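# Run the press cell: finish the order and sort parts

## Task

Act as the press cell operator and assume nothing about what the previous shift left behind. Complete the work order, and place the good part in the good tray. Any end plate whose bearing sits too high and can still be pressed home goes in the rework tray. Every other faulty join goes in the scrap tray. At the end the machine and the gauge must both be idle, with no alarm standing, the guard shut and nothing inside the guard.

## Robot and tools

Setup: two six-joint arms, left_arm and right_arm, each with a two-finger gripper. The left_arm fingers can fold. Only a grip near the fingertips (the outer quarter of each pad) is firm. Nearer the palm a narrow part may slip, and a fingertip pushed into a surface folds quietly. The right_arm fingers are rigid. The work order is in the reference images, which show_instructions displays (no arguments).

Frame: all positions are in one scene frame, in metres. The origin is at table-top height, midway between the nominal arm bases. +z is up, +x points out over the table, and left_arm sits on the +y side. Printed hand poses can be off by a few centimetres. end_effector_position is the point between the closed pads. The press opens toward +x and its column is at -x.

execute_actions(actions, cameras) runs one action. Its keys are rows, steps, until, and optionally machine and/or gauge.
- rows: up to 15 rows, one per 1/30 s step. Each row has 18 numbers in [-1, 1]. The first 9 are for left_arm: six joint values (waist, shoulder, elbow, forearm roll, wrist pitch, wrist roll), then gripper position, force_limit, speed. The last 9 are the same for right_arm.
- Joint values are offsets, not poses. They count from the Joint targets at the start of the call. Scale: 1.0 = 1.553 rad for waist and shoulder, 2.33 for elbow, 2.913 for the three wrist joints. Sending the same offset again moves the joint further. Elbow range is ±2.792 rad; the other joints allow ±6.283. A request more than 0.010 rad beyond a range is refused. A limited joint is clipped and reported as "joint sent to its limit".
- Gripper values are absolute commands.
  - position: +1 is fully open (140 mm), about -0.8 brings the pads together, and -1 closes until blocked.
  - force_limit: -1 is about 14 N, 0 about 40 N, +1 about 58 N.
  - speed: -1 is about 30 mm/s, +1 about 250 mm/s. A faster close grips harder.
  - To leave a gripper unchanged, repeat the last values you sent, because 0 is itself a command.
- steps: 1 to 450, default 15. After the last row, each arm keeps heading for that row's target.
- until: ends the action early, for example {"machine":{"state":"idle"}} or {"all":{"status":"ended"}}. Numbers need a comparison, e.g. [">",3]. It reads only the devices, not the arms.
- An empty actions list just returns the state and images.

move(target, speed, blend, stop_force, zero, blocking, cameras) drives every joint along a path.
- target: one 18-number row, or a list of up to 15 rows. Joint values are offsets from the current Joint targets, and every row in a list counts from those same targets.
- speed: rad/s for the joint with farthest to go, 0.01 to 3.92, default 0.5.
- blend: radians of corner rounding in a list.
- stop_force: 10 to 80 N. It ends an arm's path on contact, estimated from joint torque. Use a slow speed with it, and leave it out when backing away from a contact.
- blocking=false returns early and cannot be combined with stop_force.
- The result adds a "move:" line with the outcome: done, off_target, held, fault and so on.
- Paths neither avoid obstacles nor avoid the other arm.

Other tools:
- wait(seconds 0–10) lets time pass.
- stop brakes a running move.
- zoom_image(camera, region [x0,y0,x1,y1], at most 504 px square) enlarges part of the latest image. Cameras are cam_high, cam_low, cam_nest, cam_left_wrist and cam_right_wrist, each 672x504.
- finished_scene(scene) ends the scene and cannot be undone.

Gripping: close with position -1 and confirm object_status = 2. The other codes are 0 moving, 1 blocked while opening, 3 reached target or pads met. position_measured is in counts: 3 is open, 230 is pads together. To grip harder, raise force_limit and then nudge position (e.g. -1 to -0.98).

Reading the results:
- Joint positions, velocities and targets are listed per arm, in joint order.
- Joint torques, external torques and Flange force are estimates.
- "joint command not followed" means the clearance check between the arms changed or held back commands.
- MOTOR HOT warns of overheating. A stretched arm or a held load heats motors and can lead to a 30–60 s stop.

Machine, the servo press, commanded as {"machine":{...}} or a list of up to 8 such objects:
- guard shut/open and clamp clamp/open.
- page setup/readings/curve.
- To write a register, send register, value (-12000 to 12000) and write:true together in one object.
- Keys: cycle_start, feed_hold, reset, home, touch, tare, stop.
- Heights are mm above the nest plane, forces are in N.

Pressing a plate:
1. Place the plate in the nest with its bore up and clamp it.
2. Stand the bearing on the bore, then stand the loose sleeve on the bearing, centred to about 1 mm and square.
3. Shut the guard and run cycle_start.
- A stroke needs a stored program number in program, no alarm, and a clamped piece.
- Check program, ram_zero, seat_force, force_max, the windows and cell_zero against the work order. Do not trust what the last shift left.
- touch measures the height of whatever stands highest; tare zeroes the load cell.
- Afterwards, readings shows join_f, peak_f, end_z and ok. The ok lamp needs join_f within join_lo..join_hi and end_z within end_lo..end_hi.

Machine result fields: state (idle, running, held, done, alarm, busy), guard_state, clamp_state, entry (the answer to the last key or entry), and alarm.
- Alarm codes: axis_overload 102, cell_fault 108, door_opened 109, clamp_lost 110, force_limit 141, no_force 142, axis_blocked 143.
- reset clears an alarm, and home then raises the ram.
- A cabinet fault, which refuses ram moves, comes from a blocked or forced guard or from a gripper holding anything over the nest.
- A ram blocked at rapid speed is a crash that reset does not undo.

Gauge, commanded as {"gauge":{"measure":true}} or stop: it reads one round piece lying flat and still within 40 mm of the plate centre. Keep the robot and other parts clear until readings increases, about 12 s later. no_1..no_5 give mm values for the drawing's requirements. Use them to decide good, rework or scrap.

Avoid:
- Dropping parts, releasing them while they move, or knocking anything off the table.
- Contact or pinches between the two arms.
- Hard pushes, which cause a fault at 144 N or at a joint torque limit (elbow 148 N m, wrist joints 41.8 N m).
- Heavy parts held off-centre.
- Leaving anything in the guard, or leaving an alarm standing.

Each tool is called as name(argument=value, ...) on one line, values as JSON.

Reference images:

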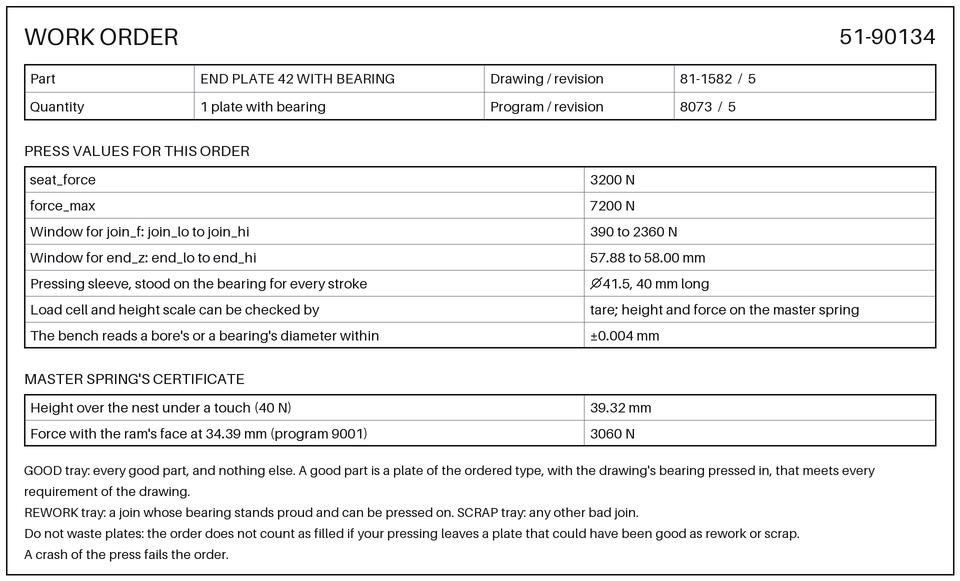

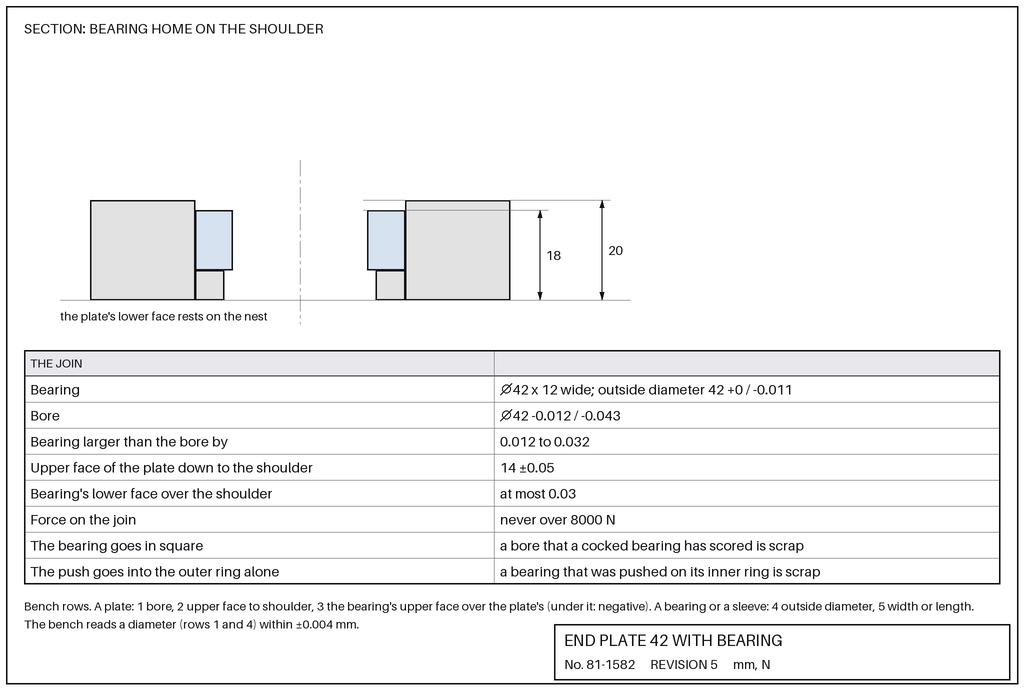

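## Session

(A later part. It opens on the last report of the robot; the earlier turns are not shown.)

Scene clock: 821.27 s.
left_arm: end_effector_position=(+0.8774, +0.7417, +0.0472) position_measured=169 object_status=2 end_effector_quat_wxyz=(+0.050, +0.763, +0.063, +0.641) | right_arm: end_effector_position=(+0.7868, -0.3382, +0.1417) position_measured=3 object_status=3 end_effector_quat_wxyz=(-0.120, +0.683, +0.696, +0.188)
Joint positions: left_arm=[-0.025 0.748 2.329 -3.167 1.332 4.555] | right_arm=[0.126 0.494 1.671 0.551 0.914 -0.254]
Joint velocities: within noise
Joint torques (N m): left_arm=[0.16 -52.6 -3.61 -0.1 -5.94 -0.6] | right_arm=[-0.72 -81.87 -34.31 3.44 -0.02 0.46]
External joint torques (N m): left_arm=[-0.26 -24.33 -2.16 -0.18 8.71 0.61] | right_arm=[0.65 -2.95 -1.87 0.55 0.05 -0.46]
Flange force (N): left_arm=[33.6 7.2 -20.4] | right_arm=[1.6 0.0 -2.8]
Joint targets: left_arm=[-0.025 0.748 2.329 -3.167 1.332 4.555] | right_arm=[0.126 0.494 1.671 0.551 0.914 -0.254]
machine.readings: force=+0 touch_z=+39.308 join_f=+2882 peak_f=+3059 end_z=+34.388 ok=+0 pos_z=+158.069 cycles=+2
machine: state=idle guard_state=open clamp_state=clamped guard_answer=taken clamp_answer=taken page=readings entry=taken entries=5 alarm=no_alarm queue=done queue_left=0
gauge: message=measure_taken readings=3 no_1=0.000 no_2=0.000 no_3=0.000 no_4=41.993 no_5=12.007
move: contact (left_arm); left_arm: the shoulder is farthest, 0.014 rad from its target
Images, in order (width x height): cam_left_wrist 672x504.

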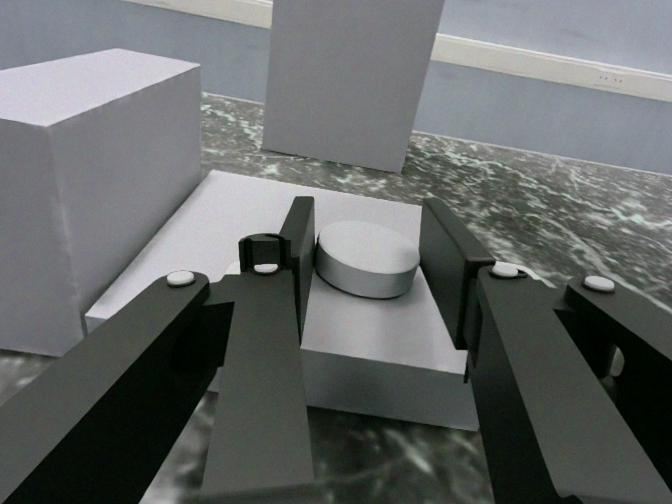

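move(target=[[0,-0.0008,0.0001,0,-0.0004,0,-1,0,-1,0,0,0,0,0,0,1,1,1],[0,-0.0008,0.0001,0,-0.0004,0,0.1,0,0,0,0,0,0,0,0,1,1,1],[0,-0.0115,0.0013,0,-0.0051,0,0.1,0,0,0,0,0,0,0,0,1,1,1],[0,-0.0134,-0.0028,0.0002,-0.0095,0.0549,0.1,0,0,0,0,0,0,0,0,1,1,1],[0,-0.0019,-0.0041,0.0002,-0.0044,0.0549,0.1,0,0,0,0,0,0,0,0,1,1,1]], speed=[0.02,0.02,0.05,0.1,0.05], cameras=["cam_left_wrist"])

zoom_image(camera="cam_left_wrist", region=[220, 170, 500, 350])

Scene clock: 837.17 s.
left_arm: end_effector_position=(+0.8830, +0.7413, +0.0488) position_measured=117 object_status=3 end_effector_quat_wxyz=(-0.001, +0.766, +0.001, +0.643) | right_arm: end_effector_position=(+0.7868, -0.3382, +0.1417) position_measured=3 object_status=3 end_effector_quat_wxyz=(-0.120, +0.683, +0.696, +0.188)
Joint positions: left_arm=[-0.025 0.745 2.32 -3.167 1.319 4.714] | right_arm=[0.126 0.494 1.671 0.551 0.914 -0.254]
Joint velocities: within noise
Joint torques (N m): left_arm=[0.45 -70.84 -8.22 -0.11 2.77 -0.1] | right_arm=[-0.94 -82.03 -34.47 3.49 -0.07 0.5]
External joint torques (N m): left_arm=[-0.52 -6.55 2.21 -0.21 -0.01 0.1] | right_arm=[0.85 -2.6 -1.58 0.48 0.1 -0.5]
Flange force (N): left_arm=[14.2 1.8 -7.7] | right_arm=[1.6 -0.2 -2.3]
Joint targets: left_arm=[-0.025 0.745 2.320 -3.167 1.319 4.714] | right_arm=[0.126 0.494 1.671 0.551 0.914 -0.254]
machine.readings: force=+0 touch_z=+39.308 join_f=+2882 peak_f=+3059 end_z=+34.388 ok=+0 pos_z=+158.069 cycles=+2
machine: state=idle guard_state=open clamp_state=clamped guard_answer=taken clamp_answer=taken page=readings entry=taken entries=5 alarm=no_alarm queue=done queue_left=0
gauge: message=measure_taken readings=3 no_1=0.000 no_2=0.000 no_3=0.000 no_4=41.993 no_5=12.007
move: done
Images, in order (width x height): cam_left_wrist 672x504.

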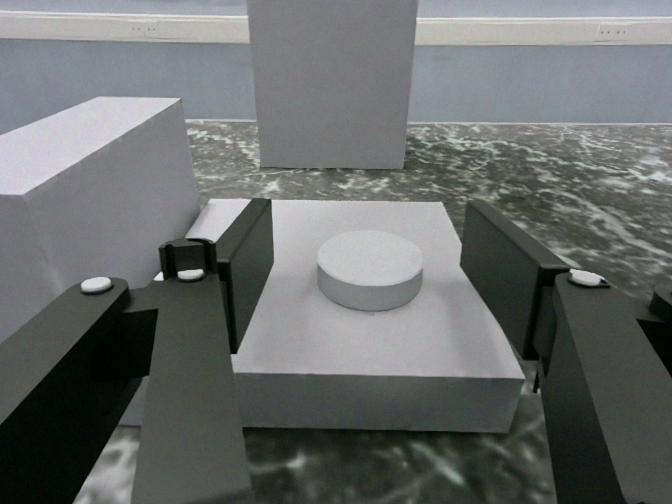

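Scaled by 1.800 from the camera's 672x504 image, which has a finer 960x720 frame.

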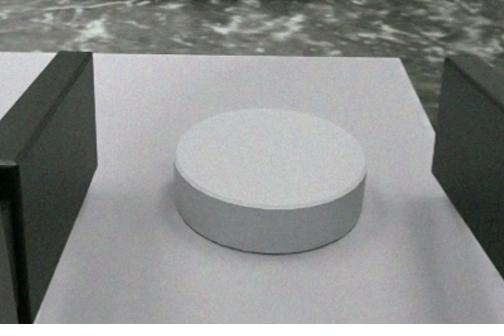

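move(target=[[0,0,0,0,0,0,-1,0,-1,0,0,0,0,0,0,1,1,1],[0,-0.0858,0.0045,-0.0002,-0.0420,0.0008,-1,0,-1,0,0,0,0,0,0,1,1,1],[-0.0039,-0.2840,0.0730,-0.0038,-0.1528,0.0041,-1,0,-1,0,0,0,0,0,0,1,1,1]], speed=[0.1,0.1,0.3], blend=[0,0.02,0], cameras=["cam_left_wrist"])

move(target=[[-0.3113,0.0341,-0.1587,0.4889,0.0377,-0.2457,-1,0,-1,0,0,0,0,0,0,1,1,1],[-0.4211,0.1748,-0.1988,0.3702,0.0717,-0.1649,-1,0,-1,0,0,0,0,0,0,1,1,1]], speed=[0.5,0.12], blend=[0.03,0], cameras=["cam_left_wrist","cam_nest","cam_low"])

zoom_image(camera="cam_low", region=[390, 210, 432, 252])

zoom_image(camera="cam_nest", region=[220, 170, 400, 310])

Scene clock: 862.80 s.
left_arm: end_effector_position=(+0.7809, +0.7405, +0.1605) position_measured=170 object_status=2 end_effector_quat_wxyz=(-0.001, +0.819, +0.001, +0.574) | right_arm: end_effector_position=(+0.7868, -0.3382, +0.1417) position_measured=3 object_status=3 end_effector_quat_wxyz=(-0.120, +0.683, +0.696, +0.188)
Joint positions: left_arm=[-0.031 0.303 2.49 -3.178 0.874 4.726] | right_arm=[0.126 0.494 1.671 0.551 0.914 -0.254]
Joint velocities: within noise
Joint torques (N m): left_arm=[0.18 -44.6 -19.24 -1.3 2.91 -0.1] | right_arm=[-1.07 -81.67 -34.5 3.53 -0.05 0.49]
External joint torques (N m): left_arm=[-0.2 -4.16 1.74 -0.18 -0.24 0.1] | right_arm=[0.97 -3 -1.59 0.45 0.08 -0.49]
Flange force (N): left_arm=[7.6 1.6 -9.9] | right_arm=[1.8 -0.7 -2.7]
Joint targets: left_arm=[-0.031 0.303 2.490 -3.178 0.874 4.726] | right_arm=[0.126 0.494 1.671 0.551 0.914 -0.254]
machine.readings: force=+0 touch_z=+39.308 join_f=+2882 peak_f=+3059 end_z=+34.388 ok=+0 pos_z=+158.069 cycles=+2
machine: state=idle guard_state=open clamp_state=clamped guard_answer=taken clamp_answer=taken page=readings entry=taken entries=5 alarm=no_alarm queue=done queue_left=0
gauge: message=measure_taken readings=3 no_1=0.000 no_2=0.000 no_3=0.000 no_4=41.993 no_5=12.007
move: done
Images, in order (width x height): cam_left_wrist 672x504.

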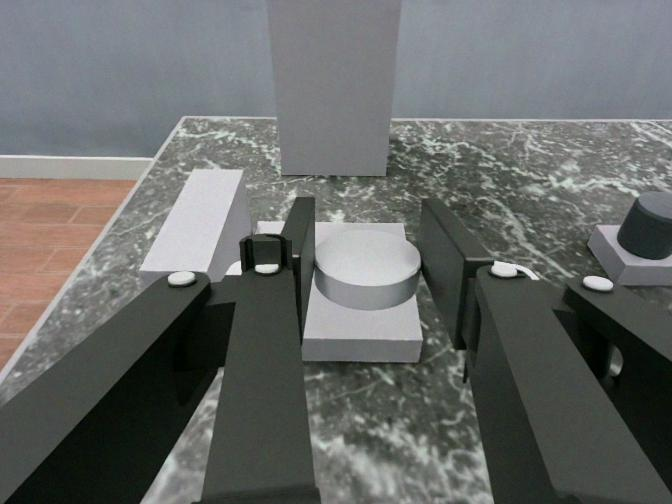

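Scene clock: 868.90 s.
left_arm: end_effector_position=(+0.5995, +0.0214, +0.1913) position_measured=170 object_status=2 end_effector_quat_wxyz=(+0.454, +0.542, -0.541, +0.456) | right_arm: end_effector_position=(+0.7868, -0.3382, +0.1417) position_measured=3 object_status=3 end_effector_quat_wxyz=(-0.120, +0.683, +0.696, +0.188)
Joint positions: left_arm=[-0.685 0.575 2.027 -2.1 1.083 4.246] | right_arm=[0.126 0.494 1.671 0.551 0.914 -0.254]
Joint velocities: within noise
Joint torques (N m): left_arm=[0.04 -72.37 -22.22 -2.05 2.75 -0.12] | right_arm=[-1.28 -81.94 -34.2 3.53 0 0.5]
External joint torques (N m): left_arm=[-0.05 -4.88 1.95 -0.18 -0.29 0.12] | right_arm=[1.19 -2.79 -1.92 0.45 0.04 -0.5]
Flange force (N): left_arm=[6.3 7.2 -5.7] | right_arm=[2.2 0.3 -2.3]
Joint targets: left_arm=[-0.685 0.575 2.027 -2.100 1.083 4.246] | right_arm=[0.126 0.494 1.671 0.551 0.914 -0.254]
machine.readings: force=+0 touch_z=+39.308 join_f=+2882 peak_f=+3059 end_z=+34.388 ok=+0 pos_z=+158.069 cycles=+2
machine: state=idle guard_state=open clamp_state=clamped guard_answer=taken clamp_answer=taken page=readings entry=taken entries=5 alarm=no_alarm queue=done queue_left=0
gauge: message=measure_taken readings=3 no_1=0.000 no_2=0.000 no_3=0.000 no_4=41.993 no_5=12.007
move: done
Images, in order (width x height): cam_low 672x504, cam_nest 672x504, cam_left_wrist 672x504.

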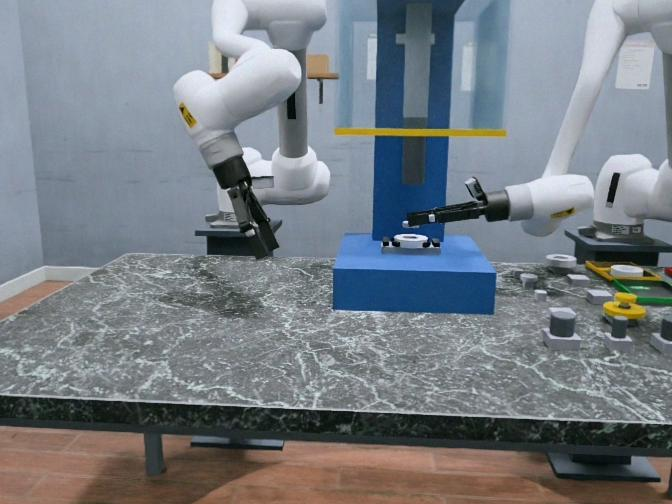

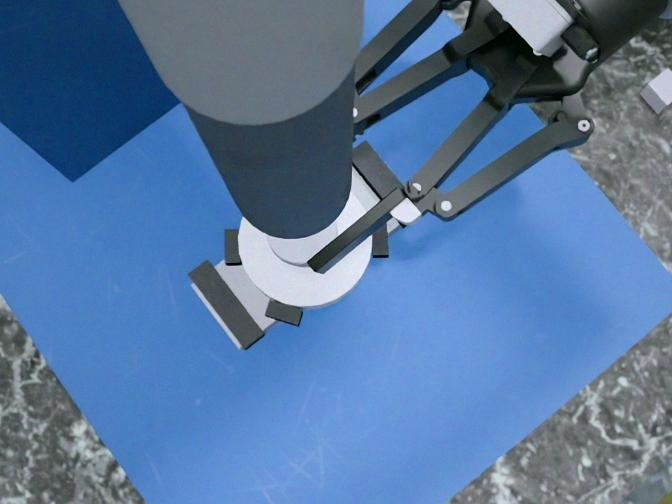

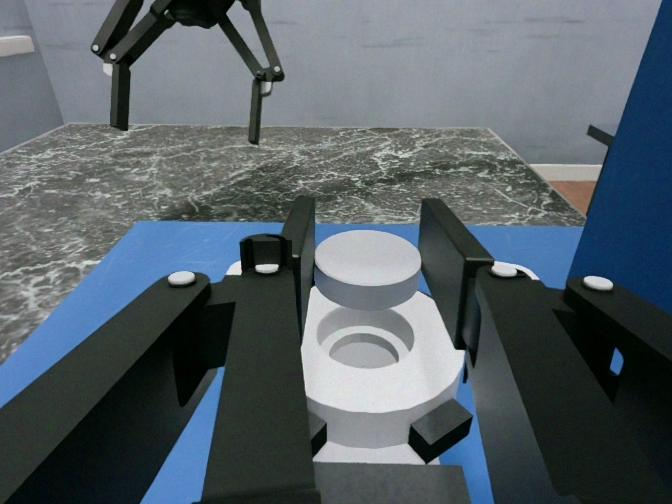

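Scaled by 12.000 from the camera's 672x504 image, which has a finer 960x720 frame.

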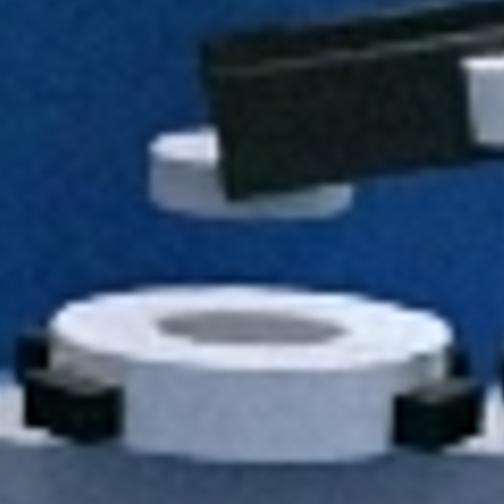

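Scaled by 2.800 from the camera's 672x504 image, which has a finer 960x720 frame.

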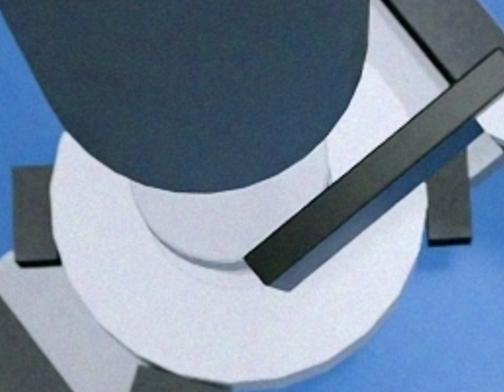

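move(target=[0,0.0353,0.0012,-0.0087,0.0101,0.0190,-1,0,-1,0,0,0,0,0,0,1,1,1], speed=0.02, stop_force=10, cameras=["cam_left_wrist","cam_nest","cam_low"])

zoom_image(camera="cam_low", region=[395, 220, 431, 250])

zoom_image(camera="cam_nest", region=[240, 190, 370, 290])

zoom_image(camera="cam_left_wrist", region=[220, 190, 500, 370])

Scene clock: 876.87 s.
left_arm: end_effector_position=(+0.5995, +0.0213, +0.1633) position_measured=170 object_status=2 end_effector_quat_wxyz=(+0.454, +0.542, -0.541, +0.456) | right_arm: end_effector_position=(+0.7868, -0.3382, +0.1417) position_measured=3 object_status=3 end_effector_quat_wxyz=(-0.120, +0.683, +0.696, +0.188)
Joint positions: left_arm=[-0.685 0.619 2.029 -2.12 1.107 4.291] | right_arm=[0.126 0.494 1.671 0.551 0.914 -0.254]
Joint velocities: within noise
Joint torques (N m): left_arm=[-3.94 -61.79 -19.65 -1.43 -2.23 -0.31] | right_arm=[-0.93 -81.32 -34.33 3.51 -0.01 0.48]
External joint torques (N m): left_arm=[3.97 -17.6 0.97 -0.68 4.75 0.31] | right_arm=[0.85 -3.18 -1.56 0.45 0.06 -0.47]
Flange force (N): left_arm=[19.3 11.4 -22.1] | right_arm=[1.8 -0.9 -2.9]
Joint targets: left_arm=[-0.685 0.619 2.029 -2.120 1.107 4.291] | right_arm=[0.126 0.494 1.671 0.551 0.914 -0.254]
machine.readings: force=+0 touch_z=+39.308 join_f=+2882 peak_f=+3059 end_z=+34.388 ok=+0 pos_z=+158.069 cycles=+2
machine: state=idle guard_state=open clamp_state=clamped guard_answer=taken clamp_answer=taken page=readings entry=taken entries=5 alarm=no_alarm queue=done queue_left=0
gauge: message=measure_taken readings=3 no_1=0.000 no_2=0.000 no_3=0.000 no_4=41.993 no_5=12.007
move: contact (left_arm); left_arm: the shoulder is farthest, 0.011 rad from its target
Images, in order (width x height): cam_low 672x504, cam_nest 672x504, cam_left_wrist 672x504.

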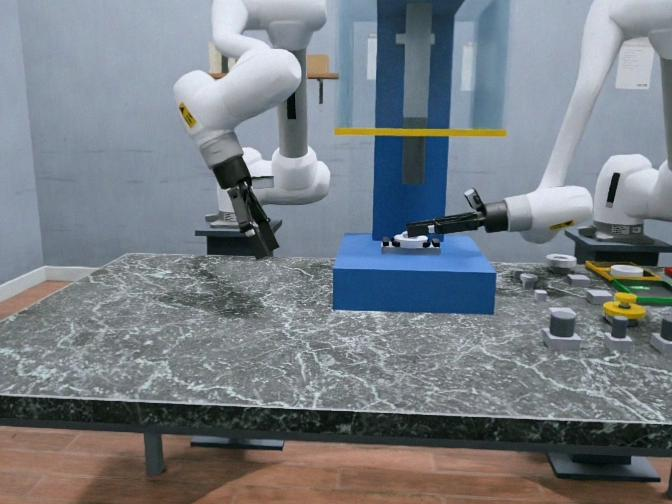

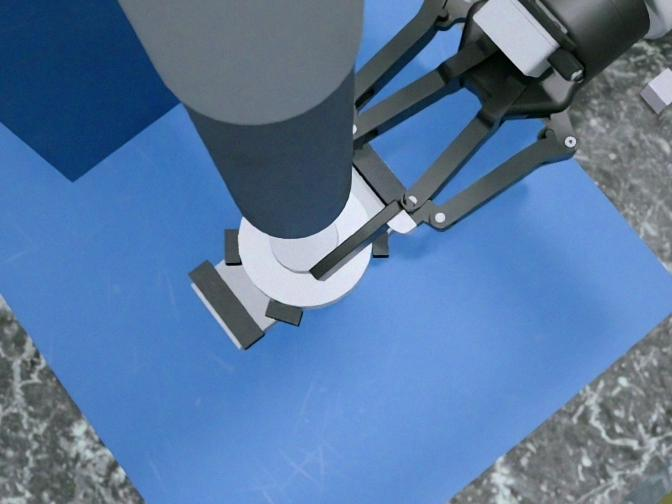

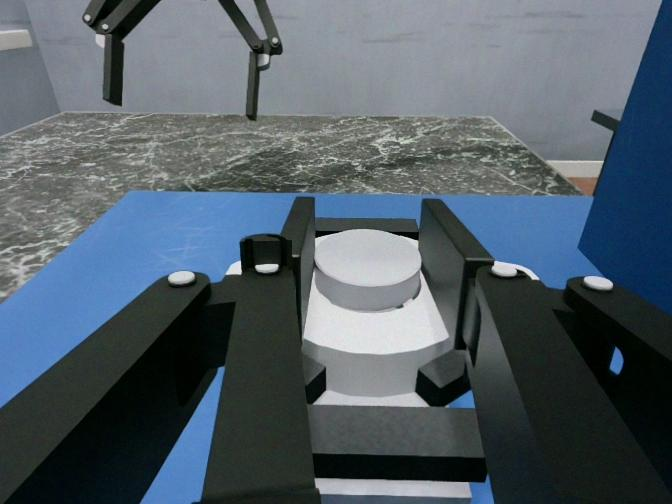

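Scaled by 14.000 from the camera's 672x504 image, which has a finer 960x720 frame.

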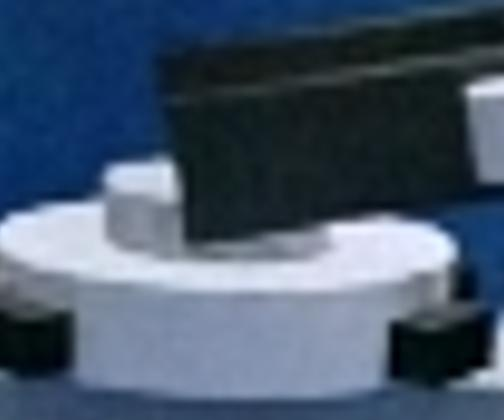

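Scaled by 3.877 from the camera's 672x504 image, which has a finer 960x720 frame.

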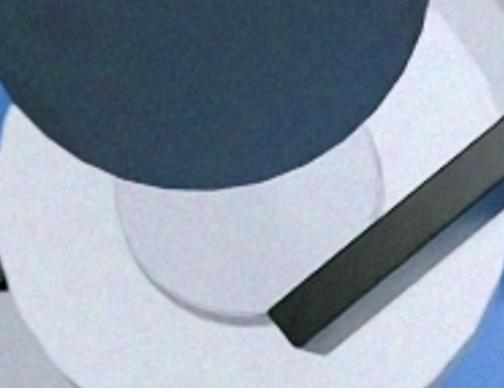

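Scaled by 1.800 from the camera's 672x504 image, which has a finer 960x720 frame.

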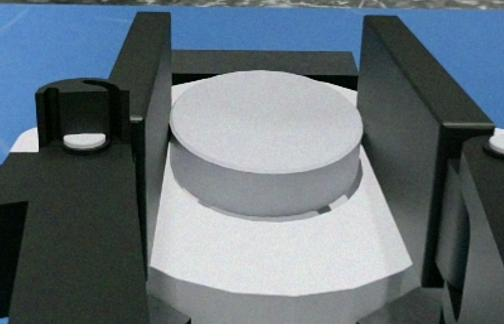

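move(target=[[0,-0.0010,0,0.0002,-0.0003,-0.0005,-1,0,-1,0,0,0,0,0,0,1,1,1],[0.0009,-0.0023,0.0013,0.0006,0.0004,-0.0009,-1,0,-1,0,0,0,0,0,0,1,1,1],[0.0009,0.0027,0.0014,-0.0006,0.0019,0.0018,-1,0,-1,0,0,0,0,0,0,1,1,1]], speed=0.01, stop_force=15, cameras=["cam_left_wrist","cam_nest","cam_low"])

zoom_image(camera="cam_low", region=[395, 220, 431, 250])

zoom_image(camera="cam_nest", region=[240, 190, 370, 290])

zoom_image(camera="cam_left_wrist", region=[220, 190, 500, 370])

Scene clock: 886.77 s.
left_arm: end_effector_position=(+0.5995, +0.0213, +0.1643) position_measured=170 object_status=2 end_effector_quat_wxyz=(+0.454, +0.542, -0.541, +0.456) | right_arm: end_effector_position=(+0.7868, -0.3382, +0.1417) position_measured=3 object_status=3 end_effector_quat_wxyz=(-0.120, +0.683, +0.696, +0.188)
Joint positions: left_arm=[-0.685 0.617 2.029 -2.119 1.106 4.289] | right_arm=[0.126 0.494 1.671 0.551 0.914 -0.254]
Joint velocities: within noise
Joint torques (N m): left_arm=[-0.45 -74.39 -20.75 -1.92 2.79 -0.12] | right_arm=[-1.54 -81.74 -34.39 3.52 0.01 0.48]
External joint torques (N m): left_arm=[0.33 -5.12 2 -0.19 -0.26 0.12] | right_arm=[1.44 -2.99 -1.77 0.46 0.02 -0.48]
Flange force (N): left_arm=[6.9 6.8 -6.3] | right_arm=[2.5 -0.4 -2.4]
Joint targets: left_arm=[-0.685 0.617 2.029 -2.119 1.106 4.289] | right_arm=[0.126 0.494 1.671 0.551 0.914 -0.254]
machine.readings: force=+0 touch_z=+39.308 join_f=+2882 peak_f=+3059 end_z=+34.388 ok=+0 pos_z=+158.069 cycles=+2
machine: state=idle guard_state=open clamp_state=clamped guard_answer=taken clamp_answer=taken page=readings entry=taken entries=5 alarm=no_alarm queue=done queue_left=0
gauge: message=measure_taken readings=3 no_1=0.000 no_2=0.000 no_3=0.000 no_4=41.993 no_5=12.007
move: contact (left_arm); path passed 0 of 3 targets
Images, in order (width x height): cam_low 672x504, cam_nest 672x504, cam_left_wrist 672x504.

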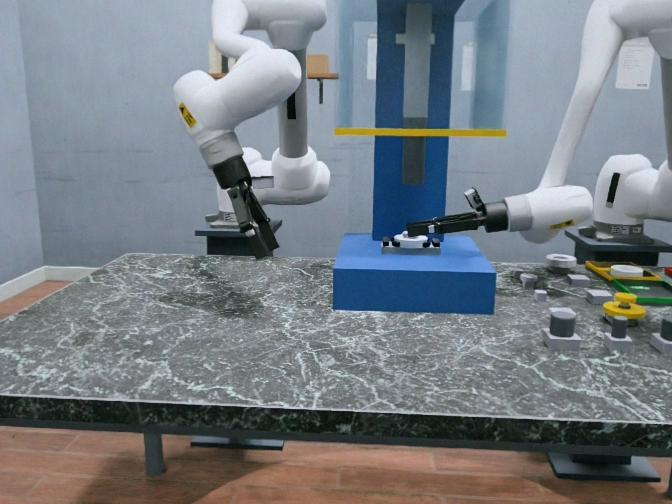

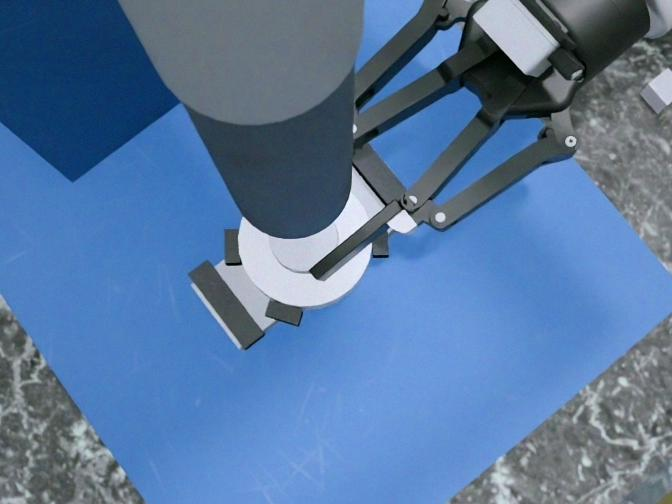

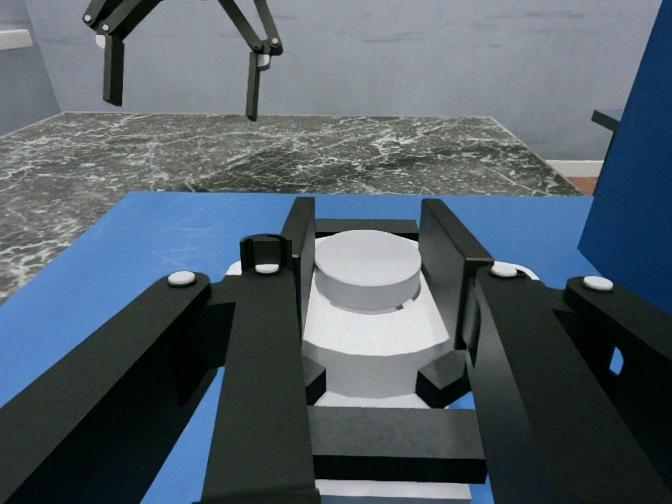

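Scaled by 14.000 from the camera's 672x504 image, which has a finer 960x720 frame.

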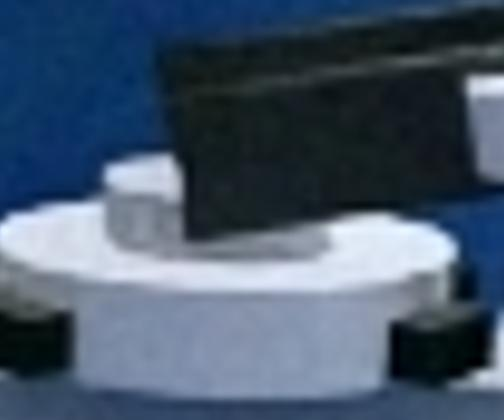

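Scaled by 3.877 from the camera's 672x504 image, which has a finer 960x720 frame.

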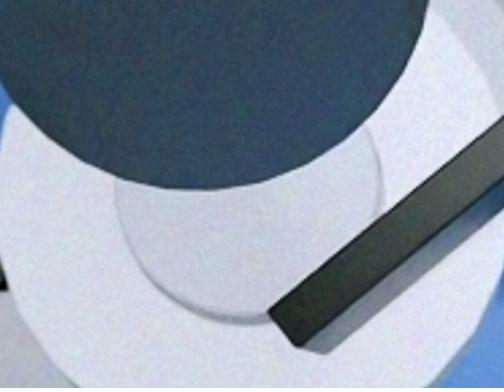

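Scaled by 1.800 from the camera's 672x504 image, which has a finer 960x720 frame.

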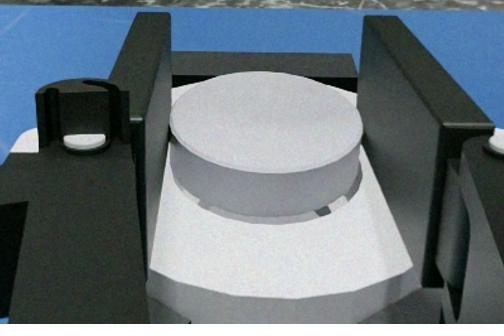

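move(target=[[0.0009,-0.0013,0.0013,0.0004,0.0007,-0.0004,-1,0,-1,0,0,0,0,0,0,1,1,1],[0.0009,0.0037,0.0014,-0.0008,0.0021,0.0023,-1,0,-1,0,0,0,0,0,0,1,1,1]], speed=0.01, stop_force=12, cameras=["cam_left_wrist","cam_nest","cam_low"])

zoom_image(camera="cam_low", region=[395, 220, 431, 250])

zoom_image(camera="cam_left_wrist", region=[220, 190, 500, 370])

Scene clock: 893.50 s.
left_arm: end_effector_position=(+0.5987, +0.0229, +0.1627) position_measured=170 object_status=2 end_effector_quat_wxyz=(+0.455, +0.542, -0.540, +0.456) | right_arm: end_effector_position=(+0.7868, -0.3382, +0.1417) position_measured=3 object_status=3 end_effector_quat_wxyz=(-0.120, +0.683, +0.696, +0.188)
Joint positions: left_arm=[-0.684 0.619 2.032 -2.12 1.111 4.292] | right_arm=[0.126 0.494 1.671 0.551 0.914 -0.254]
Joint velocities: within noise
Joint torques (N m): left_arm=[2.03 -62.68 -13.71 -0.05 -1.98 0.24] | right_arm=[-1.15 -81.92 -34.24 3.42 -0.05 0.52]
External joint torques (N m): left_arm=[-2.02 -16.66 -4.88 -2.05 4.5 -0.24] | right_arm=[1.06 -2.77 -1.86 0.56 0.08 -0.52]
Flange force (N): left_arm=[21.2 8.6 -5.6] | right_arm=[1.9 0.1 -2.4]
Joint targets: left_arm=[-0.684 0.619 2.032 -2.120 1.111 4.292] | right_arm=[0.126 0.494 1.671 0.551 0.914 -0.254]
machine.readings: force=+0 touch_z=+39.308 join_f=+2882 peak_f=+3059 end_z=+34.388 ok=+0 pos_z=+158.069 cycles=+2
machine: state=idle guard_state=open clamp_state=clamped guard_answer=taken clamp_answer=taken page=readings entry=taken entries=5 alarm=no_alarm queue=done queue_left=0
gauge: message=measure_taken readings=3 no_1=0.000 no_2=0.000 no_3=0.000 no_4=41.993 no_5=12.007
move: contact (left_arm); path passed 1 of 2 targets
Images, in order (width x height): cam_low 672x504, cam_nest 672x504, cam_left_wrist 672x504.

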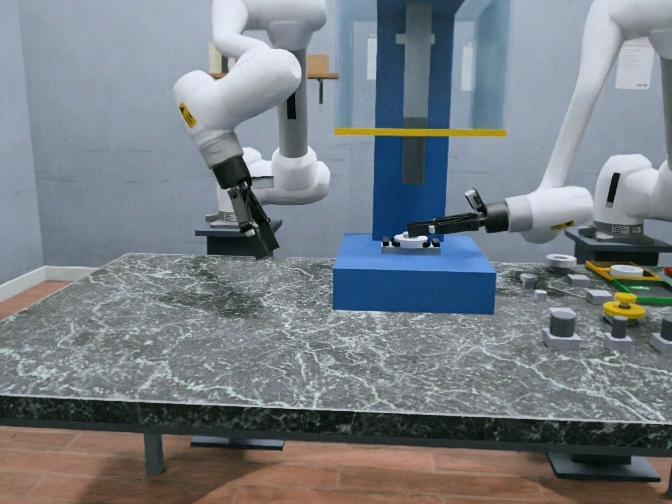

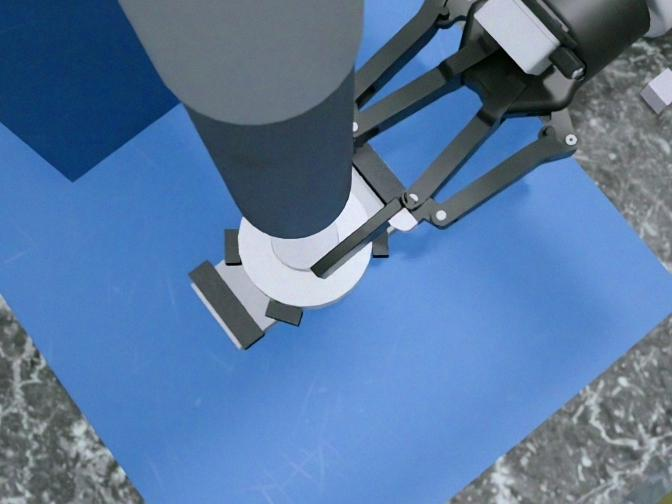

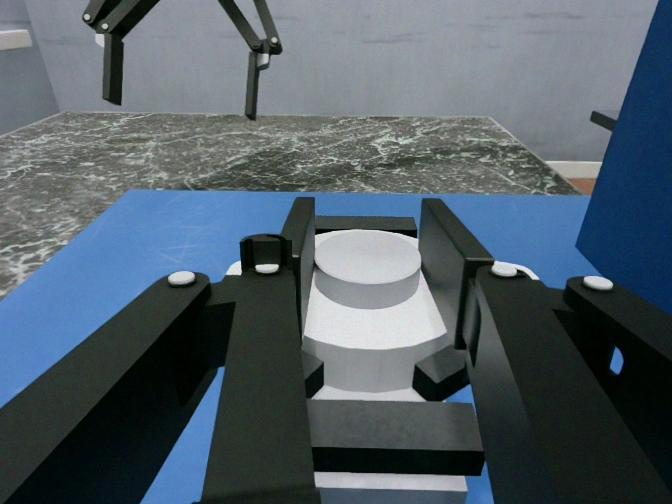

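Scaled by 14.000 from the camera's 672x504 image, which has a finer 960x720 frame.

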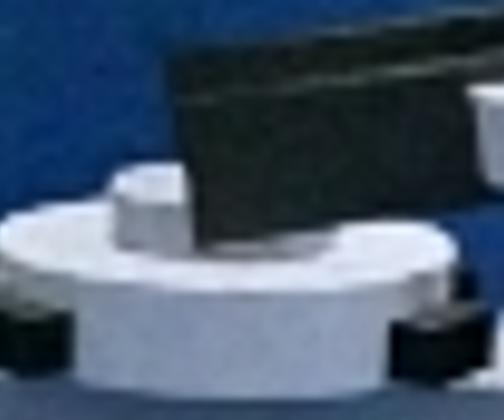

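Scaled by 1.800 from the camera's 672x504 image, which has a finer 960x720 frame.

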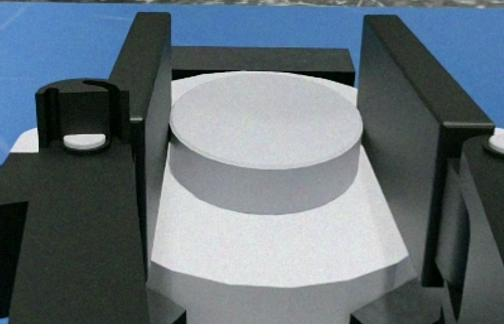

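move(target=[0,0.0025,0.0001,-0.0006,0.0007,0.0014,-1,0,-1,0,0,0,0,0,0,1,1,1], speed=0.008, stop_force=15, cameras=["cam_left_wrist","cam_low"])

zoom_image(camera="cam_low", region=[395, 220, 431, 250])

zoom_image(camera="cam_left_wrist", region=[220, 190, 500, 370])

speed must be a number from 0.01 to 3.92 (rad/s); nothing of the call was run

Scaled by 14.000 from the camera's 672x504 image, which has a finer 960x720 frame.

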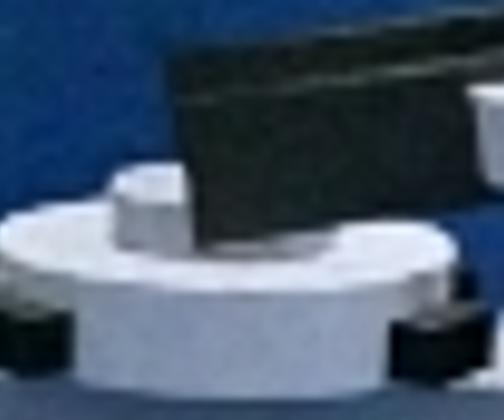

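Scaled by 1.800 from the camera's 672x504 image, which has a finer 960x720 frame.

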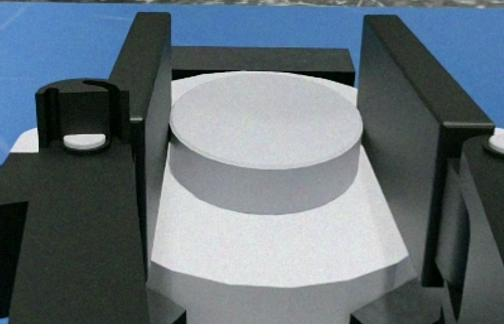

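move(target=[0,0.0025,0.0001,-0.0006,0.0007,0.0014,-1,0,-1,0,0,0,0,0,0,1,1,1], speed=0.01, stop_force=15, cameras=["cam_left_wrist","cam_low"])

zoom_image(camera="cam_low", region=[395, 220, 431, 250])

zoom_image(camera="cam_left_wrist", region=[220, 190, 500, 370])

Scene clock: 904.03 s.
left_arm: end_effector_position=(+0.5987, +0.0230, +0.1601) position_measured=170 object_status=2 end_effector_quat_wxyz=(+0.454, +0.542, -0.540, +0.456) | right_arm: end_effector_position=(+0.7868, -0.3382, +0.1417) position_measured=3 object_status=3 end_effector_quat_wxyz=(-0.120, +0.683, +0.696, +0.188)
Joint positions: left_arm=[-0.684 0.623 2.032 -2.122 1.113 4.296] | right_arm=[0.126 0.494 1.671 0.551 0.914 -0.254]
Joint velocities: within noise
Joint torques (N m): left_arm=[1.46 -49.67 2.18 4.48 -6.54 -0.15] | right_arm=[-1.2 -81.56 -34.43 3.48 0 0.56]
External joint torques (N m): left_arm=[-1.55 -29.92 -20.46 -6.55 9.07 0.15] | right_arm=[1.11 -3.23 -1.71 0.5 0.03 -0.56]
Flange force (N): left_arm=[37.0 -1.0 3.5] | right_arm=[2.0 -0.8 -2.7]
Joint targets: left_arm=[-0.684 0.623 2.032 -2.122 1.113 4.296] | right_arm=[0.126 0.494 1.671 0.551 0.914 -0.254]
machine.readings: force=+0 touch_z=+39.308 join_f=+2882 peak_f=+3059 end_z=+34.388 ok=+0 pos_z=+158.069 cycles=+2
machine: state=idle guard_state=open clamp_state=clamped guard_answer=taken clamp_answer=taken page=readings entry=taken entries=5 alarm=no_alarm queue=done queue_left=0
gauge: message=measure_taken readings=3 no_1=0.000 no_2=0.000 no_3=0.000 no_4=41.993 no_5=12.007
move: done
Images, in order (width x height): cam_low 672x504, cam_left_wrist 672x504.

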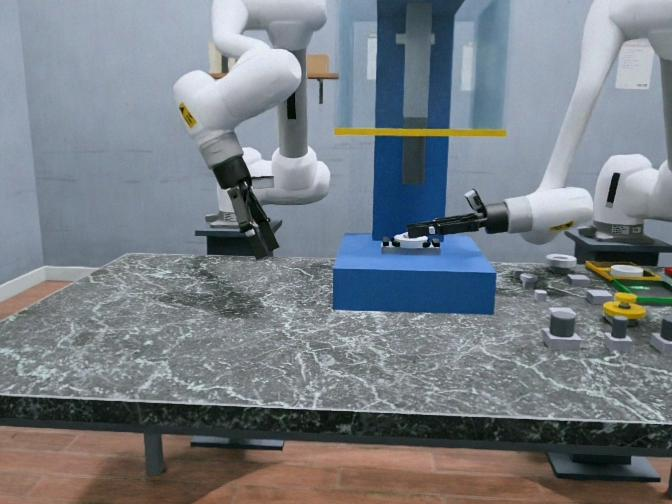

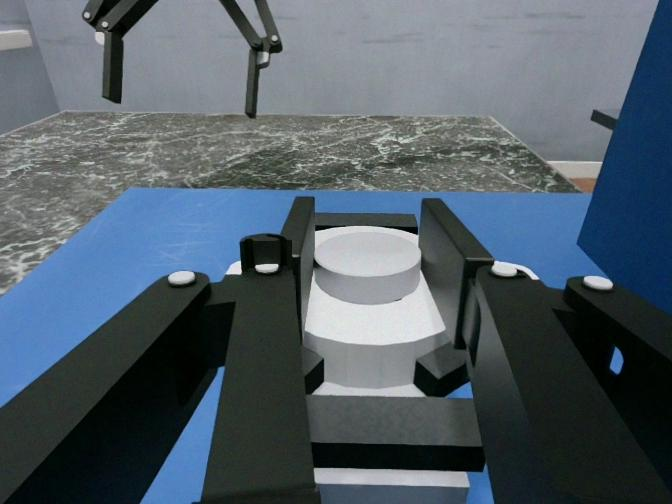

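Scaled by 14.000 from the camera's 672x504 image, which has a finer 960x720 frame.

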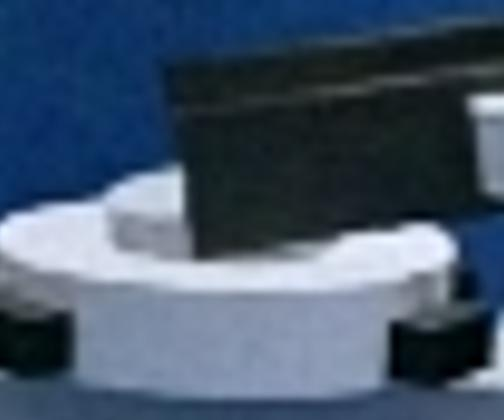

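Scaled by 1.800 from the camera's 672x504 image, which has a finer 960x720 frame.

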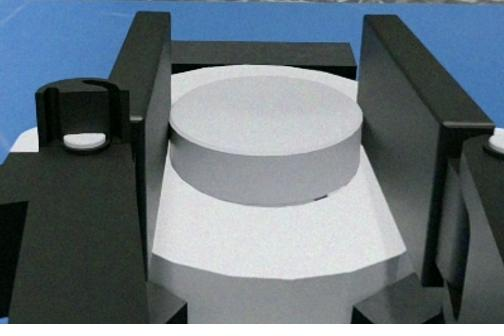

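move(target=[-0.0004,0.0001,-0.0002,-0.0002,-0.0002,-0.0001,-1,0,-1,0,0,0,0,0,0,1,1,1], speed=0.01, cameras=[])

move(target=[0,-0.0005,0,0.0001,-0.0001,-0.0002,-1,0,-1,0,0,0,0,0,0,1,1,1], speed=0.01, cameras=["cam_left_wrist"])

zoom_image(camera="cam_left_wrist", region=[220, 190, 500, 370])

Scene clock: 909.73 s.
left_arm: end_effector_position=(+0.5986, +0.0226, +0.1600) position_measured=170 object_status=2 end_effector_quat_wxyz=(+0.454, +0.542, -0.540, +0.456) | right_arm: end_effector_position=(+0.7868, -0.3382, +0.1417) position_measured=3 object_status=3 end_effector_quat_wxyz=(-0.120, +0.683, +0.696, +0.188)
Joint positions: left_arm=[-0.685 0.623 2.032 -2.123 1.112 4.296] | right_arm=[0.126 0.494 1.671 0.551 0.914 -0.254]
Joint velocities: within noise
Joint torques (N m): left_arm=[-5.93 -51.8 -5.08 3.58 -5.06 -0.02] | right_arm=[-0.74 -81.81 -34.36 3.56 -0.02 0.44]
External joint torques (N m): left_arm=[5.93 -28.04 -13.27 -5.65 7.61 0.02] | right_arm=[0.68 -2.81 -1.66 0.41 0.05 -0.43]
Flange force (N): left_arm=[33.0 0.3 -12.5] | right_arm=[1.6 -0.2 -2.6]
Joint targets: left_arm=[-0.685 0.623 2.032 -2.123 1.112 4.296] | right_arm=[0.126 0.494 1.671 0.551 0.914 -0.254]
machine.readings: force=+0 touch_z=+39.308 join_f=+2882 peak_f=+3059 end_z=+34.388 ok=+0 pos_z=+158.069 cycles=+2
machine: state=idle guard_state=open clamp_state=clamped guard_answer=taken clamp_answer=taken page=readings entry=taken entries=5 alarm=no_alarm queue=done queue_left=0
gauge: message=measure_taken readings=3 no_1=0.000 no_2=0.000 no_3=0.000 no_4=41.993 no_5=12.007
move: done
No camera images: "cameras" was empty.

Scene clock: 910.43 s.
left_arm: end_effector_position=(+0.5986, +0.0225, +0.1605) position_measured=170 object_status=2 end_effector_quat_wxyz=(+0.454, +0.542, -0.540, +0.456) | right_arm: end_effector_position=(+0.7868, -0.3382, +0.1417) position_measured=3 object_status=3 end_effector_quat_wxyz=(-0.120, +0.683, +0.696, +0.188)
Joint positions: left_arm=[-0.685 0.623 2.032 -2.122 1.112 4.295] | right_arm=[0.126 0.494 1.671 0.551 0.914 -0.254]
Joint velocities: within noise
Joint torques (N m): left_arm=[-5.45 -64.01 -10.92 1.91 0.02 -0.14] | right_arm=[-1.49 -81.8 -34.3 3.43 -0.04 0.48]
External joint torques (N m): left_arm=[5.43 -15.44 -7.3 -3.97 2.51 0.14] | right_arm=[1.4 -2.95 -1.87 0.55 0.07 -0.47]
Flange force (N): left_arm=[18.7 -0.8 -7.5] | right_arm=[2.5 -0.1 -2.4]
Joint targets: left_arm=[-0.685 0.622 2.032 -2.122 1.112 4.295] | right_arm=[0.126 0.494 1.671 0.551 0.914 -0.254]
machine.readings: force=+0 touch_z=+39.308 join_f=+2882 peak_f=+3059 end_z=+34.388 ok=+0 pos_z=+158.069 cycles=+2
machine: state=idle guard_state=open clamp_state=clamped guard_answer=taken clamp_answer=taken page=readings entry=taken entries=5 alarm=no_alarm queue=done queue_left=0
gauge: message=measure_taken readings=3 no_1=0.000 no_2=0.000 no_3=0.000 no_4=41.993 no_5=12.007
move: done
Images, in order (width x height): cam_left_wrist 672x504.

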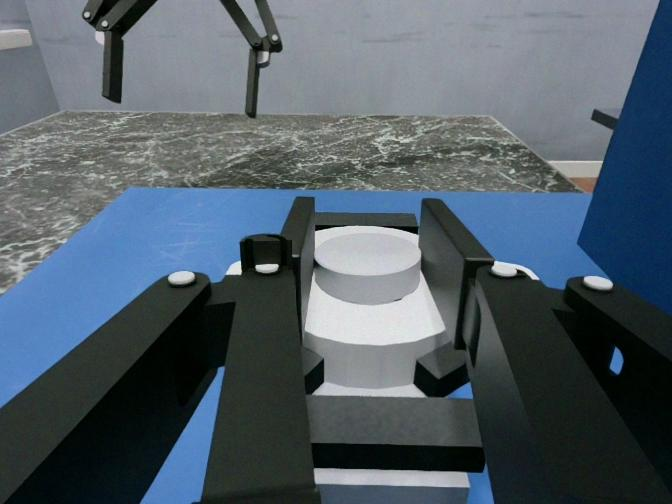

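Scaled by 1.800 from the camera's 672x504 image, which has a finer 960x720 frame.

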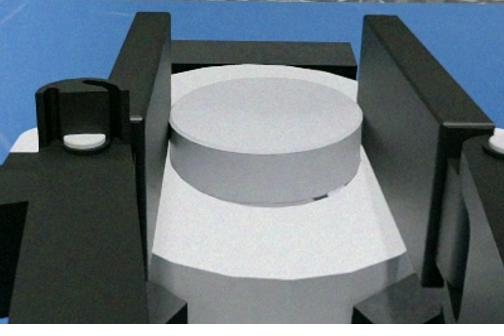

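move(target=[-0.0001,-0.0003,0,0,-0.0001,-0.0001,-1,0,-1,0,0,0,0,0,0,1,1,1], speed=0.01, cameras=["cam_low"])

zoom_image(camera="cam_low", region=[395, 220, 431, 250])

Scene clock: 916.40 s.
left_arm: end_effector_position=(+0.5986, +0.0224, +0.1609) position_measured=170 object_status=2 end_effector_quat_wxyz=(+0.454, +0.542, -0.540, +0.456) | right_arm: end_effector_position=(+0.7868, -0.3382, +0.1417) position_measured=3 object_status=3 end_effector_quat_wxyz=(-0.120, +0.683, +0.696, +0.188)
Joint positions: left_arm=[-0.685 0.622 2.032 -2.122 1.111 4.295] | right_arm=[0.126 0.494 1.671 0.551 0.914 -0.254]
Joint velocities: within noise
Joint torques (N m): left_arm=[-7.24 -72.08 -14.99 1.16 3.87 -0.19] | right_arm=[-1.13 -81.49 -34.25 3.48 0 0.45]
External joint torques (N m): left_arm=[7.23 -7.43 -3.4 -3.24 -1.34 0.19] | right_arm=[1.07 -3.33 -1.91 0.51 0.03 -0.44]
Flange force (N): left_arm=[9.6 -3.1 -6.2] | right_arm=[2.2 -0.4 -3.0]
Joint targets: left_arm=[-0.685 0.622 2.032 -2.122 1.112 4.295] | right_arm=[0.126 0.494 1.671 0.551 0.914 -0.254]
machine.readings: force=+0 touch_z=+39.308 join_f=+2882 peak_f=+3059 end_z=+34.388 ok=+0 pos_z=+158.069 cycles=+2
machine: state=idle guard_state=open clamp_state=clamped guard_answer=taken clamp_answer=taken page=readings entry=taken entries=5 alarm=no_alarm queue=done queue_left=0
gauge: message=measure_taken readings=3 no_1=0.000 no_2=0.000 no_3=0.000 no_4=41.993 no_5=12.007
move: done
Images, in order (width x height): cam_low 672x504.

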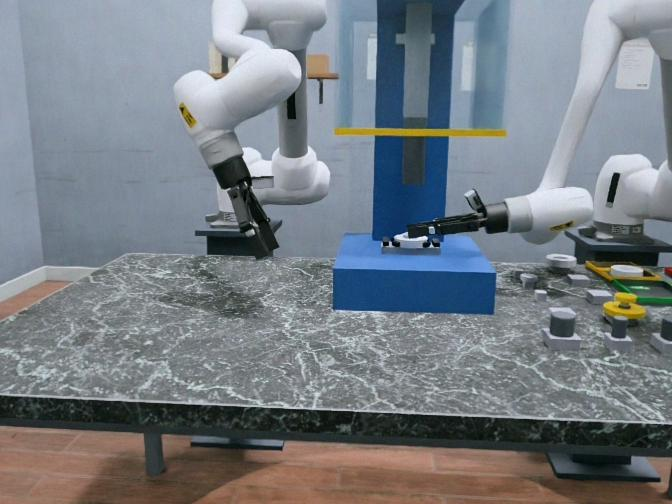

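Scaled by 14.000 from the camera's 672x504 image, which has a finer 960x720 frame.

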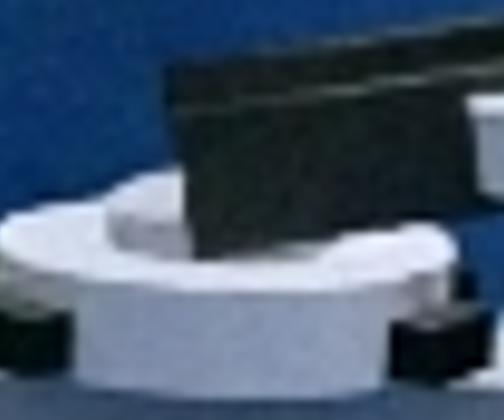

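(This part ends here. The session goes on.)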